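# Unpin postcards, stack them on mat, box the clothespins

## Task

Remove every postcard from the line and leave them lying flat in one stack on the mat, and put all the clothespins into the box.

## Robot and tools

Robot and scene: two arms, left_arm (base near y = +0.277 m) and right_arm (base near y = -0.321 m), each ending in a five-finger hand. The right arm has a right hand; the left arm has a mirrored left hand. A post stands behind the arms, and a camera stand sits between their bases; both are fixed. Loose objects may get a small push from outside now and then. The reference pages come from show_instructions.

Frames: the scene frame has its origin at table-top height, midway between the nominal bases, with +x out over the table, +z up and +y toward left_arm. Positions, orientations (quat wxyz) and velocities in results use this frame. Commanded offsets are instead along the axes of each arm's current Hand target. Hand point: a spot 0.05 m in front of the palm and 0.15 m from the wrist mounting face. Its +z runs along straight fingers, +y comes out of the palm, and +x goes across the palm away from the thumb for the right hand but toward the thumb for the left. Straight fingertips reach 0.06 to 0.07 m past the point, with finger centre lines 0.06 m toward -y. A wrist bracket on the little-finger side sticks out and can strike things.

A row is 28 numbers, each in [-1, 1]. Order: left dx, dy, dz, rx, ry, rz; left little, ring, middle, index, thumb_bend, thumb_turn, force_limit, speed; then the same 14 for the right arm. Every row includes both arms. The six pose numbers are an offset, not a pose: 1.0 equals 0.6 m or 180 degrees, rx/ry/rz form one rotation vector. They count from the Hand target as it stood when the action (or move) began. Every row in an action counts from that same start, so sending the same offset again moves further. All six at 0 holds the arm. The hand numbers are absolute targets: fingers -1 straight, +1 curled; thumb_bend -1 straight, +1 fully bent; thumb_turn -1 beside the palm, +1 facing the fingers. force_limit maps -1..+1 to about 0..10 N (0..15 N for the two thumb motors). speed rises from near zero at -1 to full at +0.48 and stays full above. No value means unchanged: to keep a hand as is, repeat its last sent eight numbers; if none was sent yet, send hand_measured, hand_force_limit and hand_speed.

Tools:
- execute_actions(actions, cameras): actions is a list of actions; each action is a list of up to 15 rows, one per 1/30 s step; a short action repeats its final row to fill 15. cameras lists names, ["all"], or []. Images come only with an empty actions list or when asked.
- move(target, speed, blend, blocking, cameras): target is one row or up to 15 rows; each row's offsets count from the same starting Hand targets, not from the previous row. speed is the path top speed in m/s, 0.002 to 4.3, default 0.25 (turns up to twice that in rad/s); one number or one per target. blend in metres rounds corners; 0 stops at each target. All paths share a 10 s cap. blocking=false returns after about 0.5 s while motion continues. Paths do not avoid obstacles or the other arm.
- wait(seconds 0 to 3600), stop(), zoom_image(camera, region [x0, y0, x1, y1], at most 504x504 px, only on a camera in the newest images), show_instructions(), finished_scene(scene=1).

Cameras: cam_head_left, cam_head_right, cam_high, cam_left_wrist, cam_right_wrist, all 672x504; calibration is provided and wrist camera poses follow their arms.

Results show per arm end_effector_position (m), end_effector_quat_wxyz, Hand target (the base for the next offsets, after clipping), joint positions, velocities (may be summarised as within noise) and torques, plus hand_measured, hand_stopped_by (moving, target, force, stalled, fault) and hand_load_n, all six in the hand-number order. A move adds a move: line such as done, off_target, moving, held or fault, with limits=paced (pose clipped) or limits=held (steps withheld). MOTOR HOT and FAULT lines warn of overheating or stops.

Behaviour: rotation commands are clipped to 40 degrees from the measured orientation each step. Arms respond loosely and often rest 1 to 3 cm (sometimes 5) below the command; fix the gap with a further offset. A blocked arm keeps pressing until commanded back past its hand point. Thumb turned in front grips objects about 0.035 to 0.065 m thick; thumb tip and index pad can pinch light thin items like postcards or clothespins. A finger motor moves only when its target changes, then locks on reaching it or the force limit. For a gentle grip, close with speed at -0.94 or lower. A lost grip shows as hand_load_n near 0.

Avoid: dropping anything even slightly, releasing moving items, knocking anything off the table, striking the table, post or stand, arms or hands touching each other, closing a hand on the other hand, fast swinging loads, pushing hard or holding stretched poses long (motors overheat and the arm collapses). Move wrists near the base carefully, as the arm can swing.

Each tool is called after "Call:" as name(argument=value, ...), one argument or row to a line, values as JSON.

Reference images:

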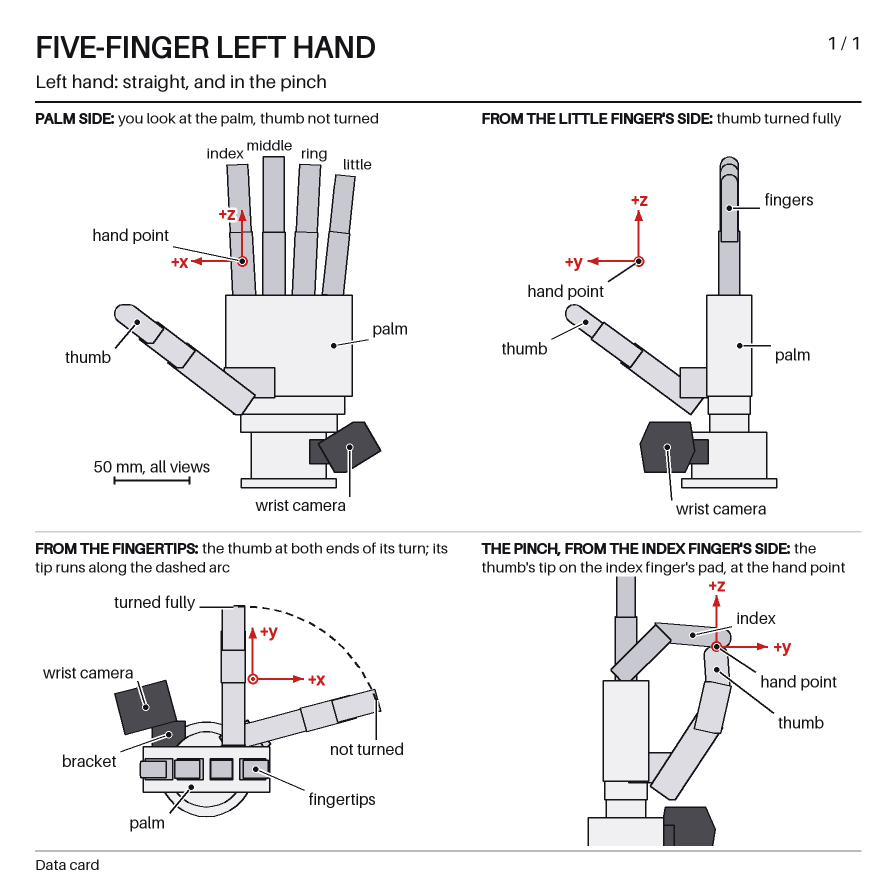

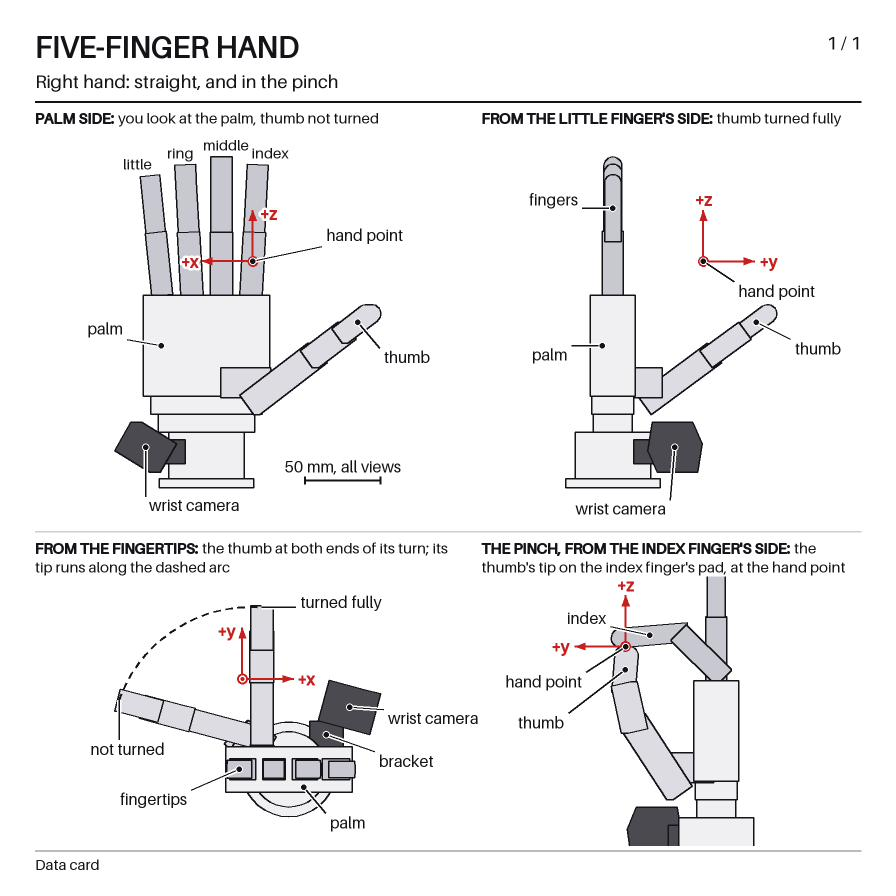

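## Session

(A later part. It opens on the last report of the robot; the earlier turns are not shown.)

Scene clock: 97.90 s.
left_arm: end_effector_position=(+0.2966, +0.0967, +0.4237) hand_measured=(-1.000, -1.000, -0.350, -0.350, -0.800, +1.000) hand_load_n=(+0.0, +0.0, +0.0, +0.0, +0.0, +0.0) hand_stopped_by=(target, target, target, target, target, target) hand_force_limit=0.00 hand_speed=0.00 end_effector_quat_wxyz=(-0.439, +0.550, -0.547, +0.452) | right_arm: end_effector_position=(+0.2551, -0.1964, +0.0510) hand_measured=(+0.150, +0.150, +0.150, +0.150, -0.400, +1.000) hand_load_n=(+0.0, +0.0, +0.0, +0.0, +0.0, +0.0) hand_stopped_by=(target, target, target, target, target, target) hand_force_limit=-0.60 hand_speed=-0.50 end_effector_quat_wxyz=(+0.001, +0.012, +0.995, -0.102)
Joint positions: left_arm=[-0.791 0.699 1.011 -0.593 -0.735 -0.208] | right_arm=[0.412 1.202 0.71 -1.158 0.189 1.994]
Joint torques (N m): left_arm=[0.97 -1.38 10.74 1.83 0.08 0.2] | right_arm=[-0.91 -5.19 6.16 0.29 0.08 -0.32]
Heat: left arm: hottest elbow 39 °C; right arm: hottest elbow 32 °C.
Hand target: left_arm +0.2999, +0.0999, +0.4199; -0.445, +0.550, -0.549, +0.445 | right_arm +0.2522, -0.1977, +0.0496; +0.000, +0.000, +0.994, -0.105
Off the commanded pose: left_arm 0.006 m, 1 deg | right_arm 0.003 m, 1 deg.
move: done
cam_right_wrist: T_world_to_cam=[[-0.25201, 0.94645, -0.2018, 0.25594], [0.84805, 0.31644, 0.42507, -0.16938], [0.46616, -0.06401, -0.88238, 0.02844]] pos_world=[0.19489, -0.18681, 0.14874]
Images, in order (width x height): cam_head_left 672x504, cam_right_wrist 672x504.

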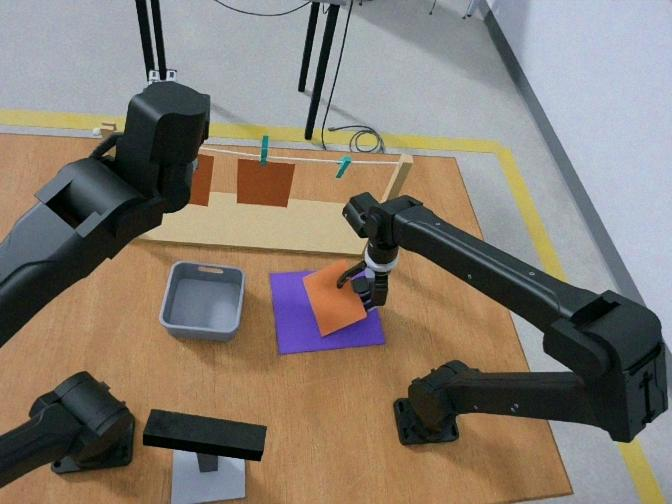

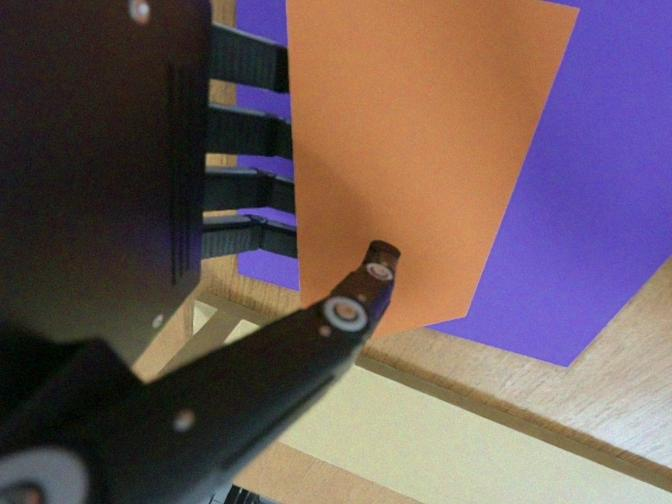

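Call:
move(
  target=[0.133,0.231,-0.087,-0.208,0.414,0.301,-1,-1,-1,-1,-1,-1,0,0,0,0.085,0,0,0,0,0.15,0.15,0.15,0.15,-0.4,1,-0.6,-0.5],
  cameras=["all"],
  speed=0.15,
)

Scene clock: 106.70 s.
left_arm: end_effector_position=(+0.2139, +0.0313, +0.2753) hand_measured=(-1.000, -1.000, -1.000, -1.000, -1.000, -1.000) hand_load_n=(+0.0, +0.0, +0.0, +0.0, +0.0, +0.0) hand_stopped_by=(target, target, target, target, target, target) hand_force_limit=0.00 hand_speed=0.00 end_effector_quat_wxyz=(-0.012, -0.019, +0.969, -0.245) | right_arm: end_effector_position=(+0.2357, -0.1590, +0.0305) hand_measured=(+0.150, +0.150, +0.150, +0.150, -0.400, +1.000) hand_load_n=(-0.5, +0.0, +0.0, +0.5, +0.0, +0.0) hand_stopped_by=(target, target, target, target, target, target) hand_force_limit=-0.60 hand_speed=-0.50 end_effector_quat_wxyz=(-0.025, -0.035, +0.994, -0.097)
Joint positions: left_arm=[-0.652 1.198 1.296 -1.374 0.403 0.842] | right_arm=[0.524 1.275 0.71 -1.139 0.15 2.015]
Joint torques (N m): left_arm=[-0.38 -6.89 15.53 0.47 0.61 0.11] | right_arm=[-0.56 -4.89 8.53 0.73 -0.19 0.01]
Heat: left arm: hottest elbow 41 °C; right arm: hottest elbow 32 °C.
Hand target: left_arm +0.2201, +0.0201, +0.2950; +0.001, +0.000, +0.966, -0.259 | right_arm +0.2522, -0.1478, +0.0389; +0.000, +0.000, +0.994, -0.105
Off the commanded pose: left_arm 0.024 m, 3 deg | right_arm 0.022 m, 5 deg.
joint sent to its limit (right arm) — joint 6 (wrist roll), upper limit. The joint targets are off in orientation, not in position.
move: off_target (left_arm, right_arm)
cam_left_wrist: T_world_to_cam=[[-0.17465, -0.87543, 0.4507, -0.06292], [-0.82588, 0.37947, 0.41704, 0.05011], [-0.53611, -0.29939, -0.78927, 0.45333]] pos_world=[0.27343, 0.06162, 0.36526]
cam_right_wrist: T_world_to_cam=[[-0.34525, 0.92231, -0.17366, 0.22876], [0.84181, 0.38613, 0.37718, -0.14207], [0.41493, -0.01596, -0.90971, 0.04239]] pos_world=[0.18099, -0.15545, 0.13188]

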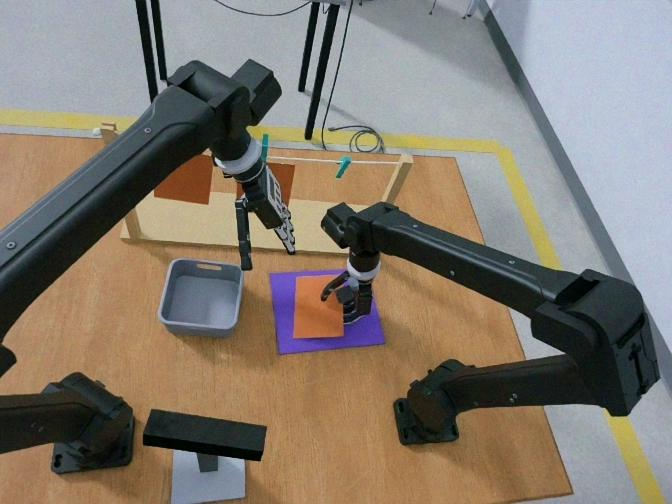

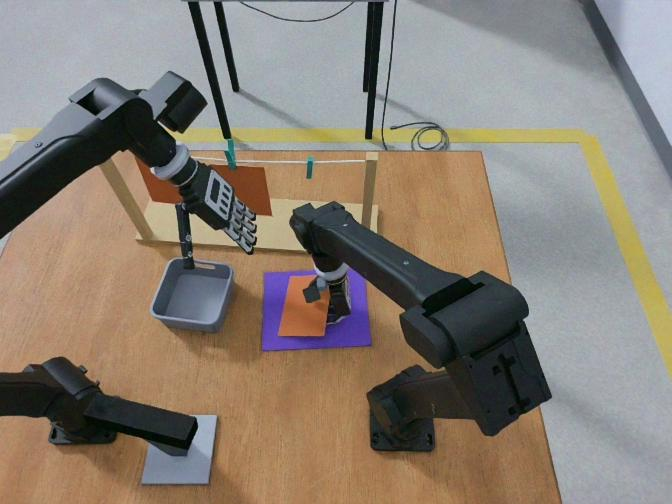

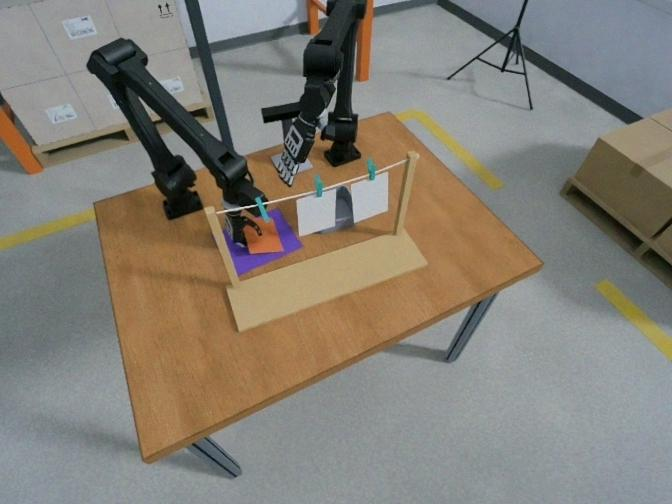

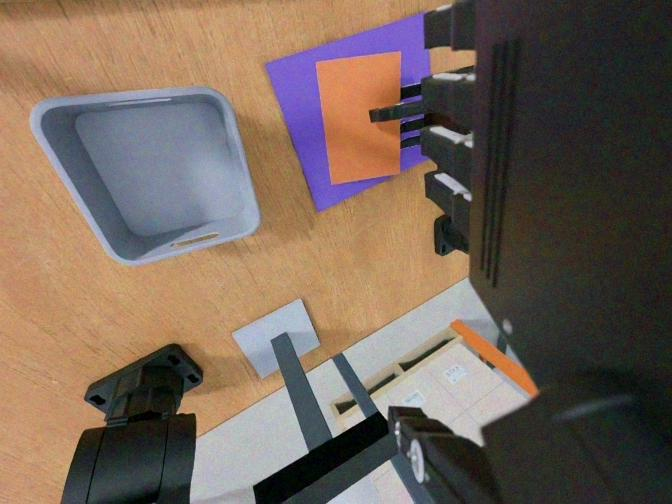

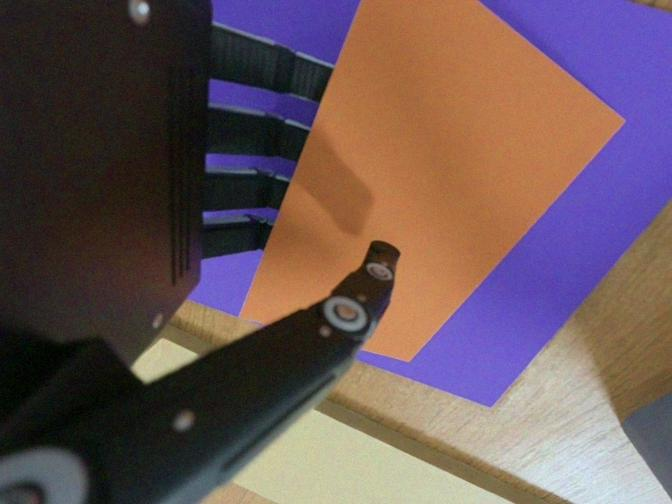

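Call:
move(
  target=[0.033,0.114,0.348,0,0,0,-1,-1,-1,-1,-1,-1,0,0,0,0,0,0,0,0,0.15,0.15,0.15,0.15,-0.4,1,-0.6,-0.5],
  cameras=["cam_head_left","cam_head_right","cam_left_wrist"],
  speed=0.15,
)

Call:
zoom_image(
  camera="cam_head_left",
  region=[240, 200, 420, 370],
)

Call:
zoom_image(
  camera="cam_head_right",
  region=[200, 200, 400, 370],
)

Scene clock: 109.40 s.
left_arm: end_effector_position=(+0.2020, -0.0179, +0.0811) hand_measured=(-1.000, -1.000, -1.000, -1.000, -1.000, -1.000) hand_load_n=(+0.0, +0.0, +0.0, +0.0, +0.0, -0.5) hand_stopped_by=(target, target, target, target, target, target) hand_force_limit=0.00 hand_speed=0.00 end_effector_quat_wxyz=(-0.001, -0.001, +0.968, -0.253) | right_arm: end_effector_position=(+0.2357, -0.1590, +0.0305) hand_measured=(+0.150, +0.150, +0.150, +0.150, -0.400, +1.000) hand_load_n=(+0.0, +0.0, +0.0, +0.0, +0.0, +0.0) hand_stopped_by=(target, target, target, target, target, target) hand_force_limit=-0.60 hand_speed=-0.50 end_effector_quat_wxyz=(-0.025, -0.035, +0.994, -0.097)
Joint positions: left_arm=[-0.783 1.323 0.878 -0.758 0.363 0.74] | right_arm=[0.524 1.275 0.71 -1.139 0.15 2.015]
Joint torques (N m): left_arm=[-0.73 -7.88 9.69 2 0.27 -0.08] | right_arm=[-0.56 -4.89 8.54 0.72 -0.2 0.01]
Heat: left arm: hottest elbow 40 °C; right arm: hottest elbow 32 °C.
Hand target: left_arm +0.2008, -0.0252, +0.0800; +0.001, +0.000, +0.966, -0.259 | right_arm +0.2522, -0.1478, +0.0389; +0.000, +0.000, +0.994, -0.105
Off the commanded pose: left_arm 0.007 m, 1 deg | right_arm 0.022 m, 5 deg.
joint sent to its limit (right arm) — joint 6 (wrist roll), upper limit. The joint targets are off in orientation, not in position.
move: done
cam_left_wrist: T_world_to_cam=[[-0.21232, -0.86265, 0.45908, -0.01334], [-0.82702, 0.40888, 0.38582, 0.14325], [-0.52054, -0.29775, -0.80024, 0.27672]] pos_world=[0.25968, 0.01231, 0.1723]

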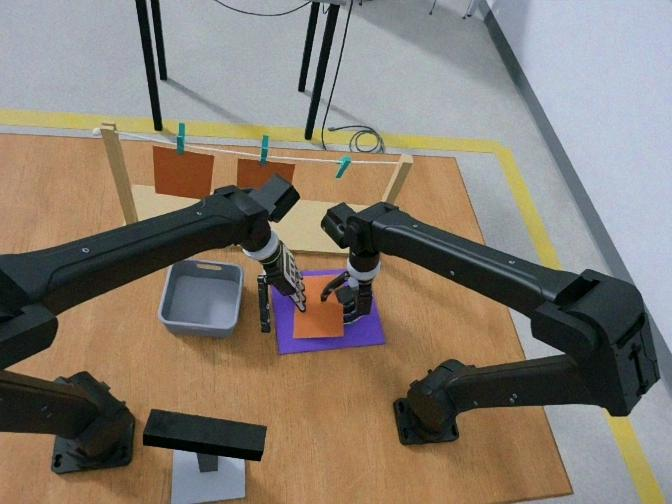

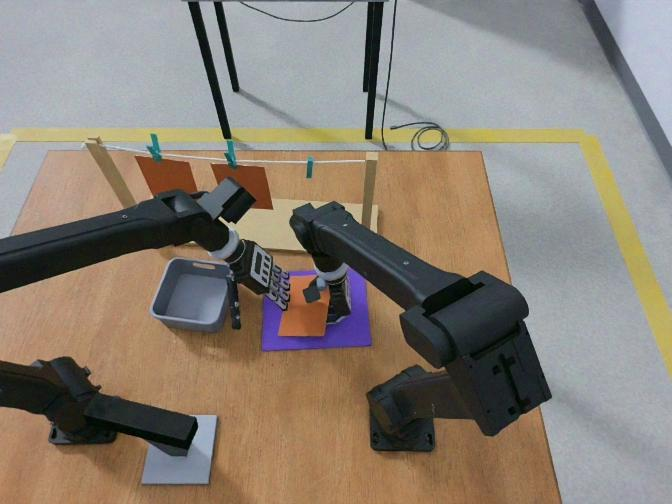

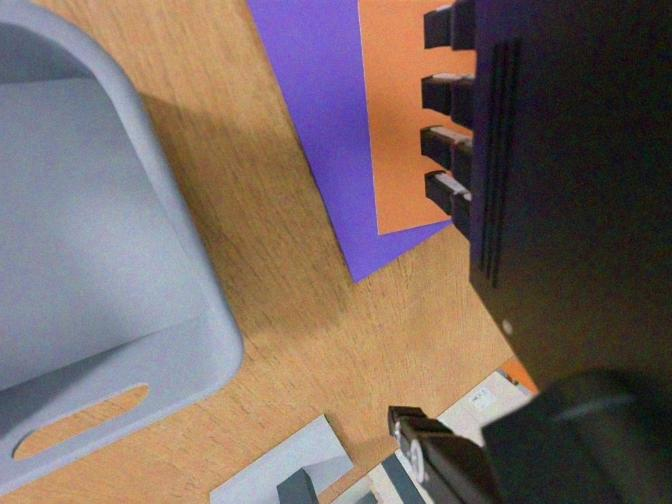

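Scaled by 2.800 from the camera's image (finer frame: 960x720).

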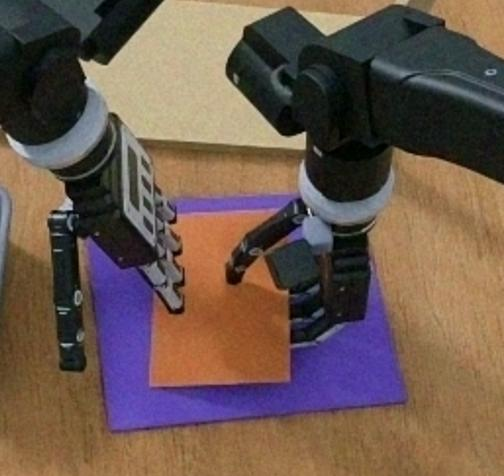

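Scaled by 2.520 from the camera's image (finer frame: 960x720).

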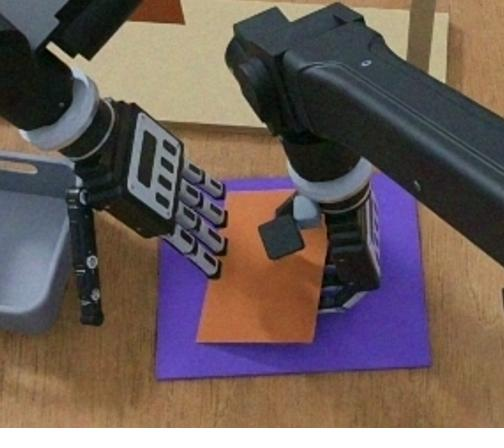

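Call:
move(
  target=[0,0.033,0.0577,0,0,0,-1,-1,-1,-1,-1,-1,0,0,0,0,0,0,0,0,0.15,0.15,0.15,0.15,-0.4,1,-0.6,-0.5],
  cameras=["cam_head_left","cam_high","cam_left_wrist"],
  speed=0.08,
)

Call:
zoom_image(
  camera="cam_head_left",
  region=[240, 200, 420, 370],
)

Call:
zoom_image(
  camera="cam_high",
  region=[190, 150, 330, 290],
)

Scene clock: 110.93 s.
left_arm: end_effector_position=(+0.2042, -0.0201, +0.0453) hand_measured=(-1.000, -1.000, -1.000, -1.000, -1.000, -1.000) hand_load_n=(+0.0, +0.0, +0.0, +0.0, +0.0, +0.0) hand_stopped_by=(target, target, target, target, target, target) hand_force_limit=0.00 hand_speed=0.00 end_effector_quat_wxyz=(+0.003, +0.000, +0.967, -0.257) | right_arm: end_effector_position=(+0.2358, -0.1591, +0.0304) hand_measured=(+0.150, +0.150, +0.150, +0.150, -0.400, +1.000) hand_load_n=(+0.0, +0.0, +0.0, +0.5, +0.0, +0.0) hand_stopped_by=(target, target, target, target, target, target) hand_force_limit=-0.60 hand_speed=-0.50 end_effector_quat_wxyz=(-0.025, -0.034, +0.994, -0.097)
Joint positions: left_arm=[-0.783 1.375 0.82 -0.636 0.363 0.74] | right_arm=[0.524 1.275 0.71 -1.139 0.15 2.017]
Joint torques (N m): left_arm=[-0.73 -7.65 8.85 1.77 0.28 -0.01] | right_arm=[-0.56 -4.95 8.53 0.72 -0.15 0.01]
Heat: left arm: hottest elbow 40 °C; right arm: hottest elbow 32 °C.
Hand target: left_arm +0.2009, -0.0255, +0.0402; +0.001, +0.000, +0.966, -0.259 | right_arm +0.2523, -0.1479, +0.0390; +0.000, +0.000, +0.994, -0.105
Off the commanded pose: left_arm 0.008 m, 0 deg | right_arm 0.022 m, 5 deg.
joint sent to its limit (right arm) — joint 6 (wrist roll), upper limit. The joint targets are off in orientation, not in position.
move: done
cam_left_wrist: T_world_to_cam=[[-0.21643, -0.85881, 0.46434, 0.00235], [-0.83033, 0.41209, 0.37515, 0.16096], [-0.51353, -0.30437, -0.80228, 0.24716]] pos_world=[0.26108, 0.01091, 0.13682]

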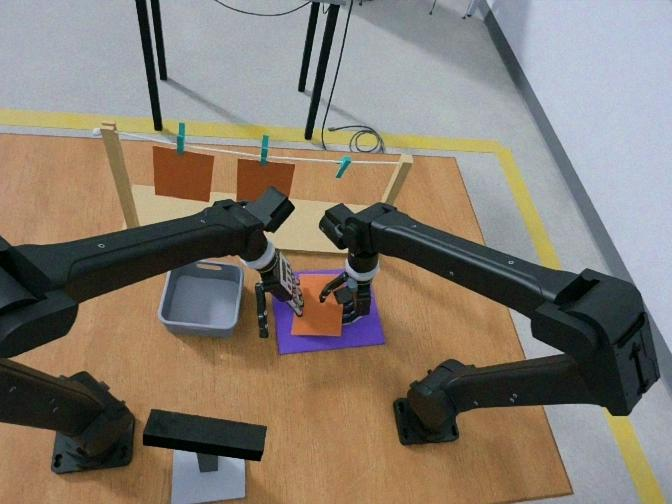

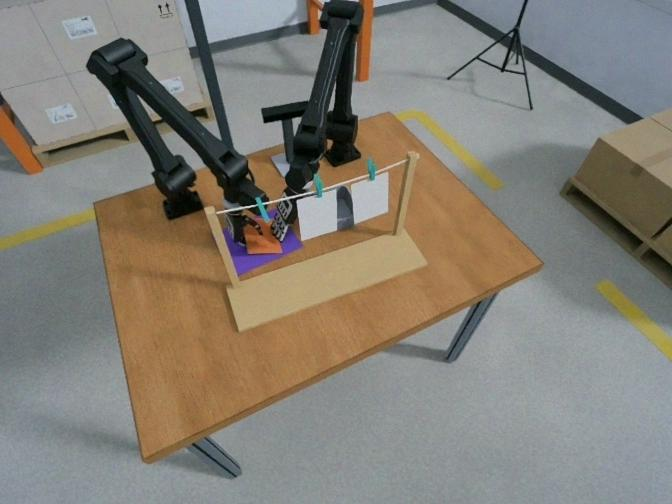

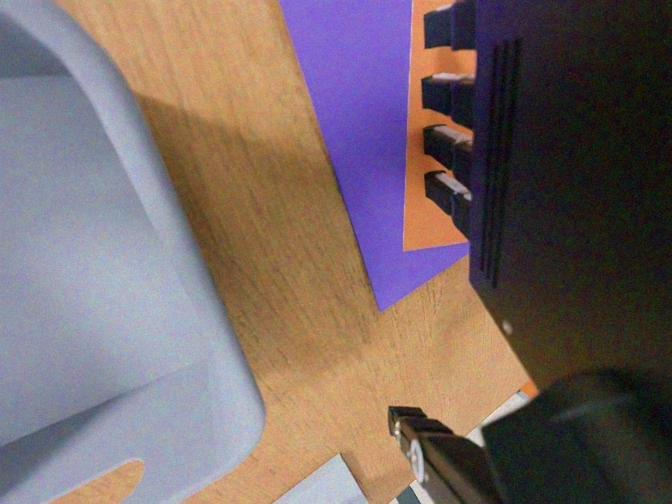

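Scaled by 2.800 from the camera's image (finer frame: 960x720).

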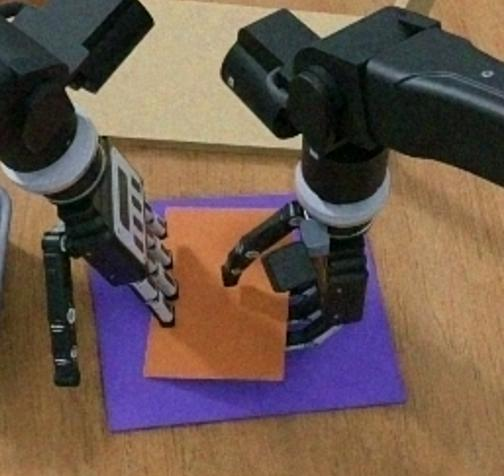

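Scaled by 3.600 from the camera's image (finer frame: 960x720).

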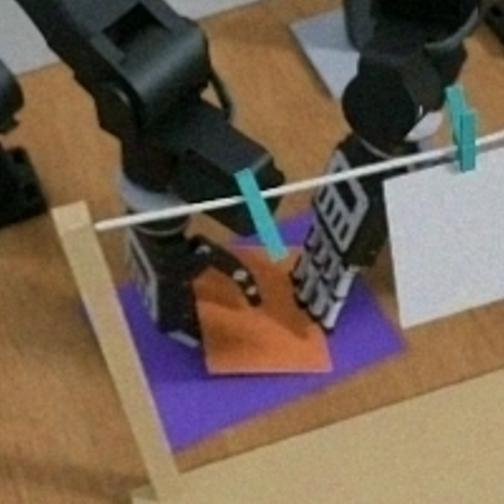

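Call:
move(
  target=[0,0.01,0.018,0,0,0,-1,-1,-1,-1,-1,-1,0,0,0,0,0,0,0,0,0.15,0.15,0.15,0.15,-0.4,1,-0.6,-0.5],
  cameras=["cam_head_left","cam_high","cam_left_wrist"],
  speed=0.05,
)

Call:
zoom_image(
  camera="cam_head_left",
  region=[240, 200, 420, 370],
)

Call:
zoom_image(
  camera="cam_high",
  region=[190, 150, 330, 290],
)

Scene clock: 111.97 s.
left_arm: end_effector_position=(+0.2077, -0.0245, +0.0420) hand_measured=(-1.000, -1.000, -1.000, -1.000, -1.000, -1.000) hand_load_n=(+0.0, +0.0, +0.0, +0.0, +0.0, +0.0) hand_stopped_by=(target, target, target, target, target, target) hand_force_limit=0.00 hand_speed=0.00 end_effector_quat_wxyz=(+0.010, +0.000, +0.964, -0.266) | right_arm: end_effector_position=(+0.2370, -0.1607, +0.0300) hand_measured=(+0.150, +0.150, +0.150, +0.150, -0.400, +1.000) hand_load_n=(+0.0, +0.0, +1.0, +0.0, +0.0, +0.0) hand_stopped_by=(target, target, target, target, target, target) hand_force_limit=-0.60 hand_speed=-0.50 end_effector_quat_wxyz=(-0.023, -0.030, +0.994, -0.101)
Joint positions: left_arm=[-0.783 1.381 0.811 -0.597 0.366 0.735] | right_arm=[0.524 1.276 0.71 -1.139 0.158 2.026]
Joint torques (N m): left_arm=[-0.38 -6.36 8.09 1.68 0.3 -0.08] | right_arm=[-0.56 -5.07 8.53 0.72 -0.14 0]
Heat: left arm: hottest elbow 40 °C; right arm: hottest elbow 32 °C.
Hand target: left_arm +0.2009, -0.0256, +0.0278; +0.001, +0.000, +0.966, -0.259 | right_arm +0.2523, -0.1479, +0.0390; +0.000, +0.000, +0.994, -0.105
Off the commanded pose: left_arm 0.016 m, 1 deg | right_arm 0.022 m, 4 deg.
joint sent to its limit (right arm) — joint 6 (wrist roll), upper limit. The joint targets are off in orientation, not in position.
move: off_target (left_arm)
cam_left_wrist: T_world_to_cam=[[-0.22025, -0.85055, 0.47754, 0.00124], [-0.83634, 0.41663, 0.35632, 0.1691], [-0.50203, -0.3209, -0.80311, 0.24218]] pos_world=[0.26328, 0.00832, 0.13365]

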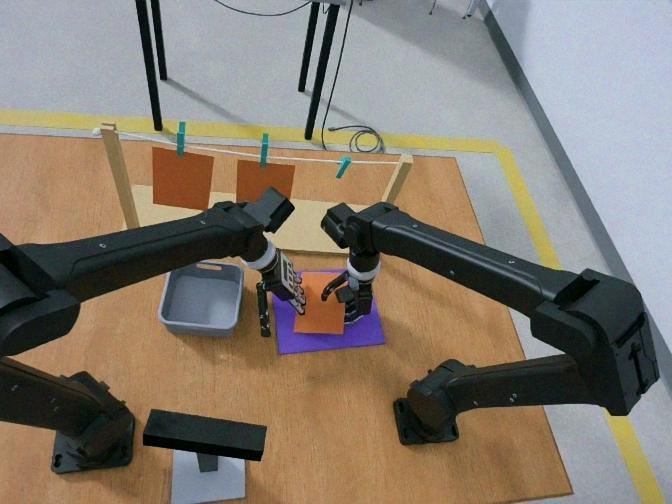

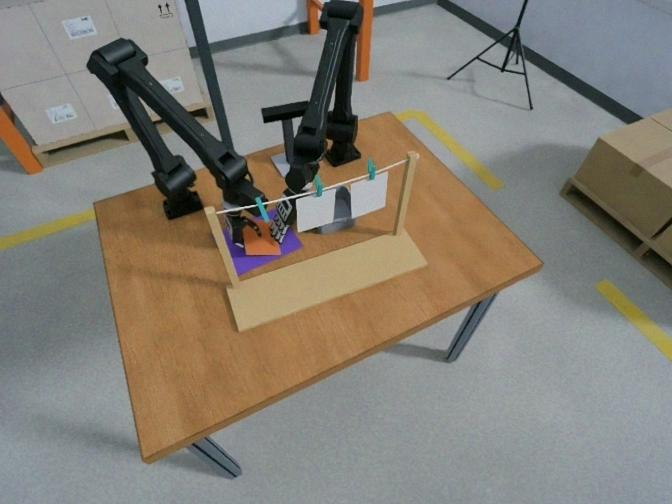

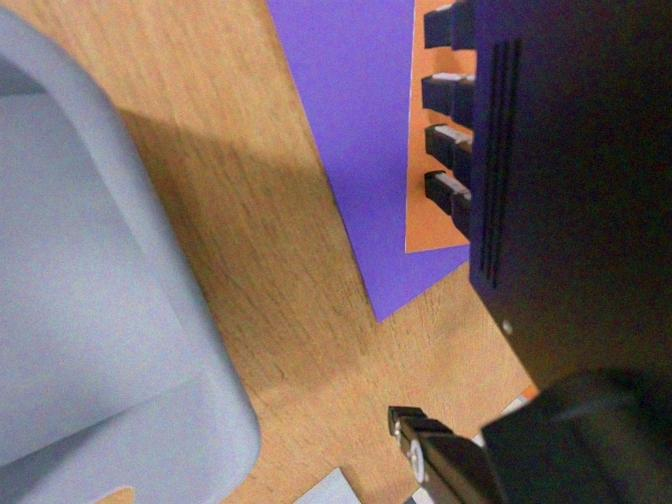

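Scaled by 2.800 from the camera's image (finer frame: 960x720).

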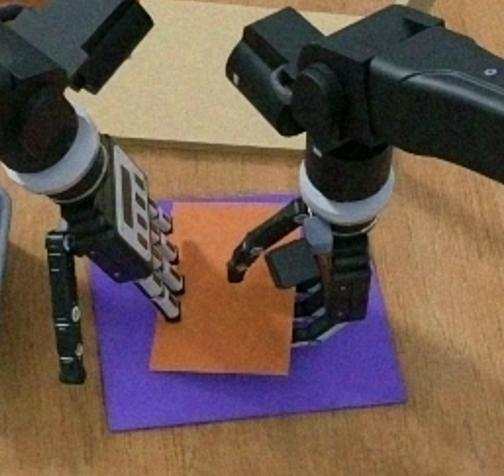

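Scaled by 3.600 from the camera's image (finer frame: 960x720).

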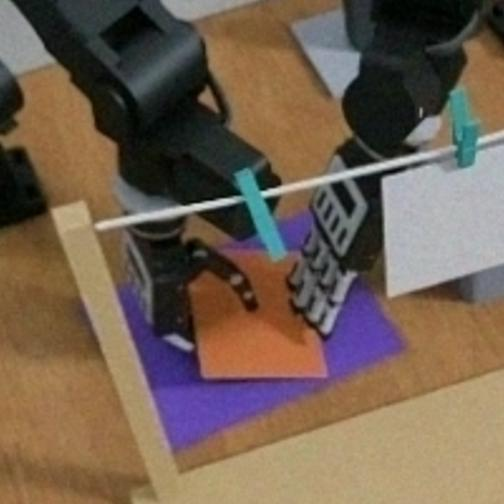

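Call:
move(
  target=[0,0,0,0,0,0,-1,-1,-1,-1,-1,-1,0,0,0,-0.098,0.0345,0,0,0,0.15,0.15,0.15,0.15,-0.4,1,-0.6,-0.5],
  cameras=["cam_head_left","cam_high","cam_right_wrist"],
  speed=0.1,
)

Call:
zoom_image(
  camera="cam_head_left",
  region=[240, 200, 420, 370],
)

Call:
zoom_image(
  camera="cam_high",
  region=[190, 150, 330, 290],
)

Scene clock: 113.80 s.
left_arm: end_effector_position=(+0.2077, -0.0244, +0.0384) hand_measured=(-1.000, -1.000, -1.000, -1.000, -1.000, -1.000) hand_load_n=(+0.0, +0.0, +0.5, +0.0, +0.0, +0.0) hand_stopped_by=(target, target, target, target, target, target) hand_force_limit=0.00 hand_speed=0.00 end_effector_quat_wxyz=(+0.009, -0.004, +0.965, -0.264) | right_arm: end_effector_position=(+0.2494, -0.2088, +0.0295) hand_measured=(+0.150, +0.150, +0.150, +0.150, -0.400, +1.000) hand_load_n=(+0.0, +0.0, +0.0, +0.0, +0.0, +0.0) hand_stopped_by=(target, target, target, target, target, target) hand_force_limit=-0.60 hand_speed=-0.50 end_effector_quat_wxyz=(-0.010, +0.009, +0.994, -0.106)
Joint positions: left_arm=[-0.783 1.389 0.808 -0.59 0.363 0.727] | right_arm=[0.375 1.227 0.667 -1.106 0.19 1.953]
Joint torques (N m): left_arm=[-0.03 -7.06 8.38 1.52 0.2 0] | right_arm=[-1.44 -5.77 5.96 0.8 0.12 -0.32]
Heat: left arm: hottest elbow 40 °C; right arm: hottest elbow 32 °C.
Hand target: left_arm +0.2008, -0.0256, +0.0277; +0.001, +0.000, +0.966, -0.259 | right_arm +0.2522, -0.2097, +0.0310; +0.000, +0.000, +0.994, -0.105
Off the commanded pose: left_arm 0.013 m, 1 deg | right_arm 0.003 m, 2 deg.
move: done
cam_right_wrist: T_world_to_cam=[[-0.26085, 0.94394, -0.20233, 0.26353], [0.85616, 0.32304, 0.40328, -0.15158], [0.44603, -0.06803, -0.89243, 0.01579]] pos_world=[0.19147, -0.19872, 0.12854]

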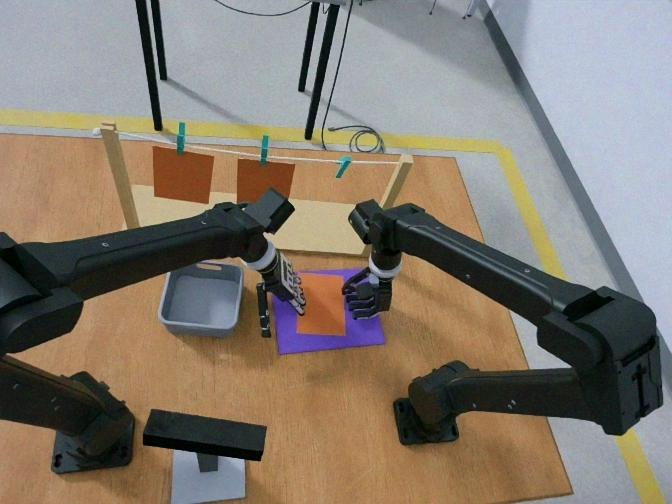

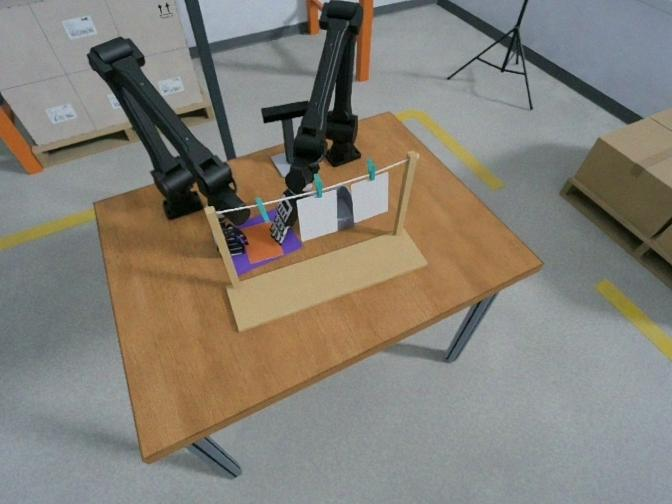

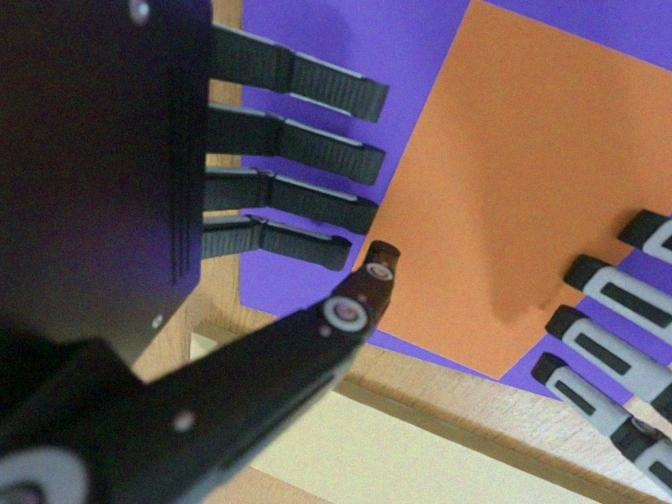

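Scaled by 2.800 from the camera's image (finer frame: 960x720).

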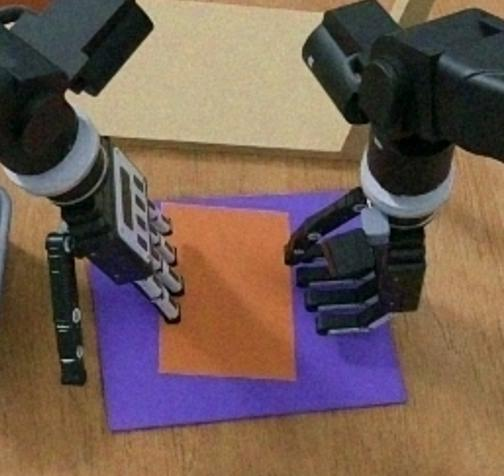

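Scaled by 3.600 from the camera's image (finer frame: 960x720).

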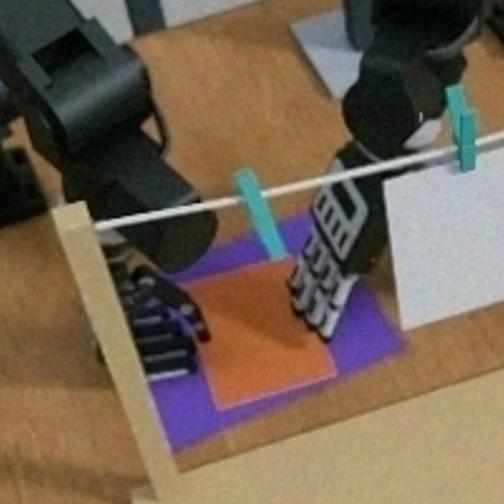

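Call:
move(
  target=[0,-0.071,-0.19,0,0,0,-1,-1,-1,-1,-1,-1,0,0,0.017,-0.351,-0.13,0,0,0,0.15,0.15,0.15,0.15,-0.4,1,-0.6,-0.5],
  cameras=["all"],
  speed=0.2,
)

Call:
zoom_image(
  camera="cam_head_left",
  region=[220, 110, 430, 270],
)

Call:
zoom_image(
  camera="cam_head_right",
  region=[240, 120, 400, 240],
)

Call:
zoom_image(
  camera="cam_high",
  region=[190, 150, 330, 290],
)

Scene clock: 116.80 s.
left_arm: end_effector_position=(+0.1855, +0.0029, +0.1272) hand_measured=(-1.000, -1.000, -1.000, -1.000, -1.000, -1.000) hand_load_n=(+0.0, +0.0, -0.5, +0.0, +0.0, +0.0) hand_stopped_by=(target, target, target, target, target, target) hand_force_limit=0.00 hand_speed=0.00 end_effector_quat_wxyz=(-0.015, -0.005, +0.970, -0.241) | right_arm: end_effector_position=(+0.2302, -0.3935, +0.1349) hand_measured=(+0.150, +0.150, +0.150, +0.150, -0.400, +1.000) hand_load_n=(+0.0, +0.0, +0.0, -0.5, +0.0, +0.0) hand_stopped_by=(target, target, target, target, target, target) hand_force_limit=-0.60 hand_speed=-0.50 end_effector_quat_wxyz=(-0.013, +0.008, +0.995, -0.099)
Joint positions: left_arm=[-0.771 1.228 0.928 -0.944 0.369 0.75] | right_arm=[-0.345 1.014 0.816 -1.328 0.195 1.218]
Joint torques (N m): left_arm=[1.26 -7.71 14.52 0.55 0.49 0.12] | right_arm=[-1.44 -3.08 10.85 0.25 -0.14 -0.32]
Heat: left arm: hottest elbow 40 °C; right arm: hottest elbow 32 °C.
Hand target: left_arm +0.2006, -0.0055, +0.1478; +0.001, +0.000, +0.966, -0.259 | right_arm +0.2419, -0.3993, +0.1513; +0.000, +0.000, +0.994, -0.105
Off the commanded pose: left_arm 0.027 m, 3 deg | right_arm 0.021 m, 2 deg.
move: off_target (left_arm, right_arm)
cam_left_wrist: T_world_to_cam=[[-0.19875, -0.87352, 0.44436, -0.02071], [-0.81571, 0.39876, 0.41905, 0.09693], [-0.54324, -0.27918, -0.7918, 0.3143]] pos_world=[0.24569, 0.031, 0.21745]
cam_right_wrist: T_world_to_cam=[[-0.26212, 0.94661, -0.18766, 0.45361], [0.85915, 0.31747, 0.40135, -0.12054], [0.4395, -0.05602, -0.8965, 0.11261]] pos_world=[0.17297, -0.38481, 0.23446]

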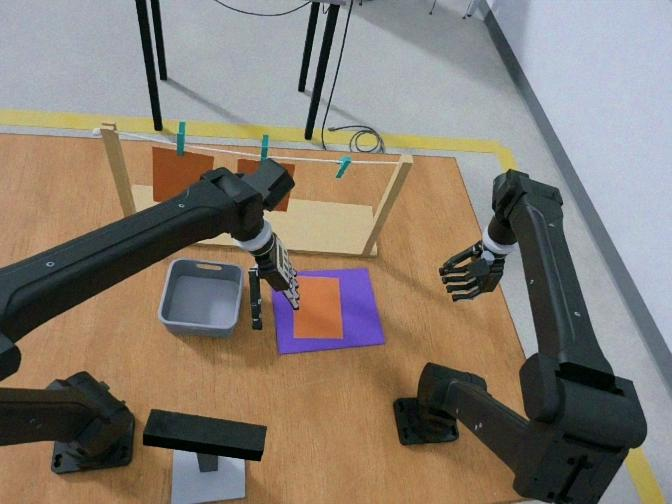

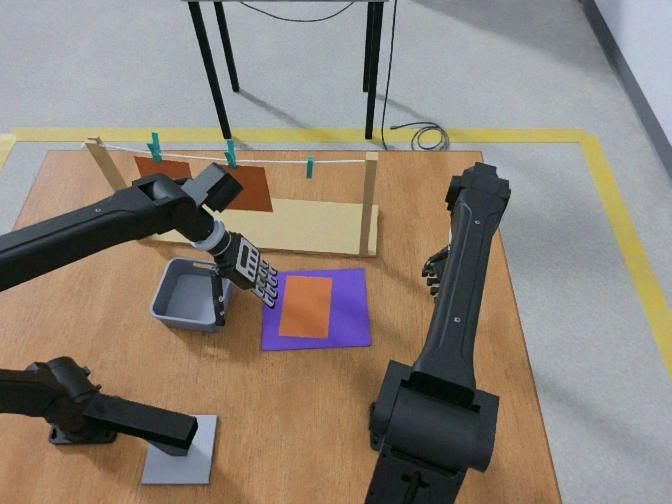

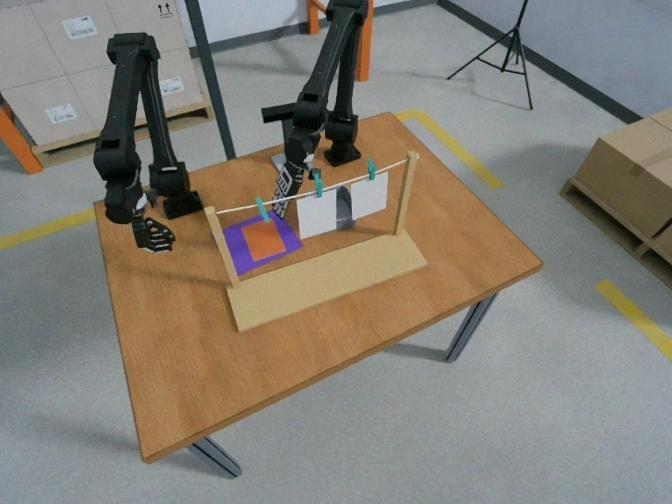

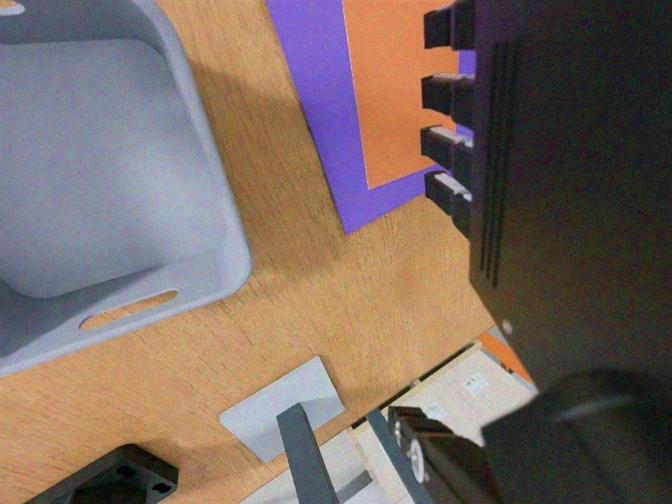

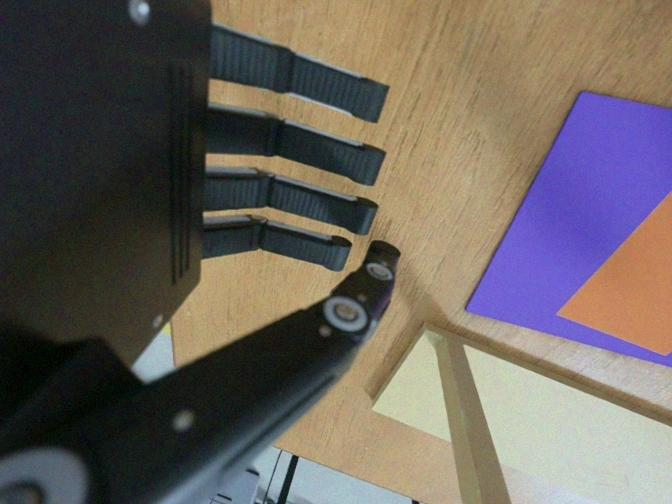

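Scaled by 2.400 from the camera's image (finer frame: 960x720).

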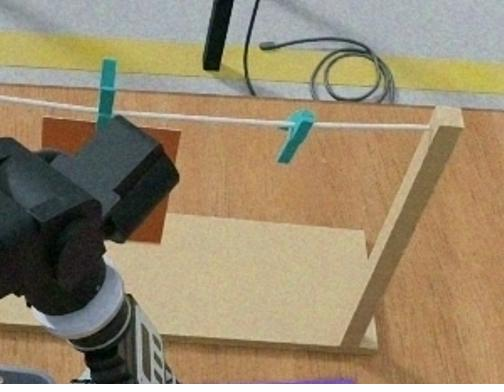

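Scaled by 3.150 from the camera's image (finer frame: 960x720).

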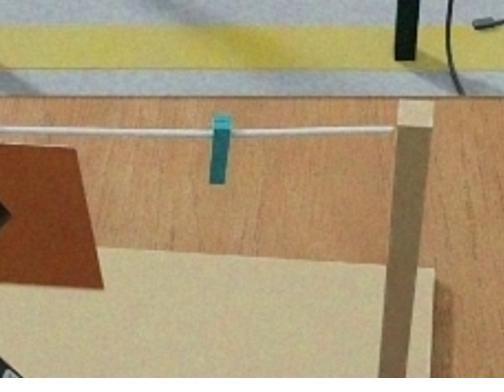

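Scaled by 3.600 from the camera's image (finer frame: 960x720).

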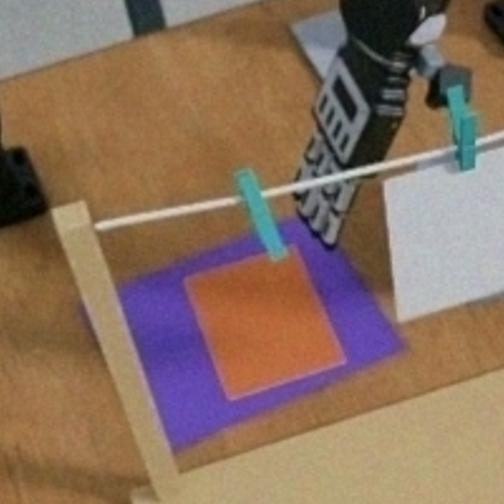

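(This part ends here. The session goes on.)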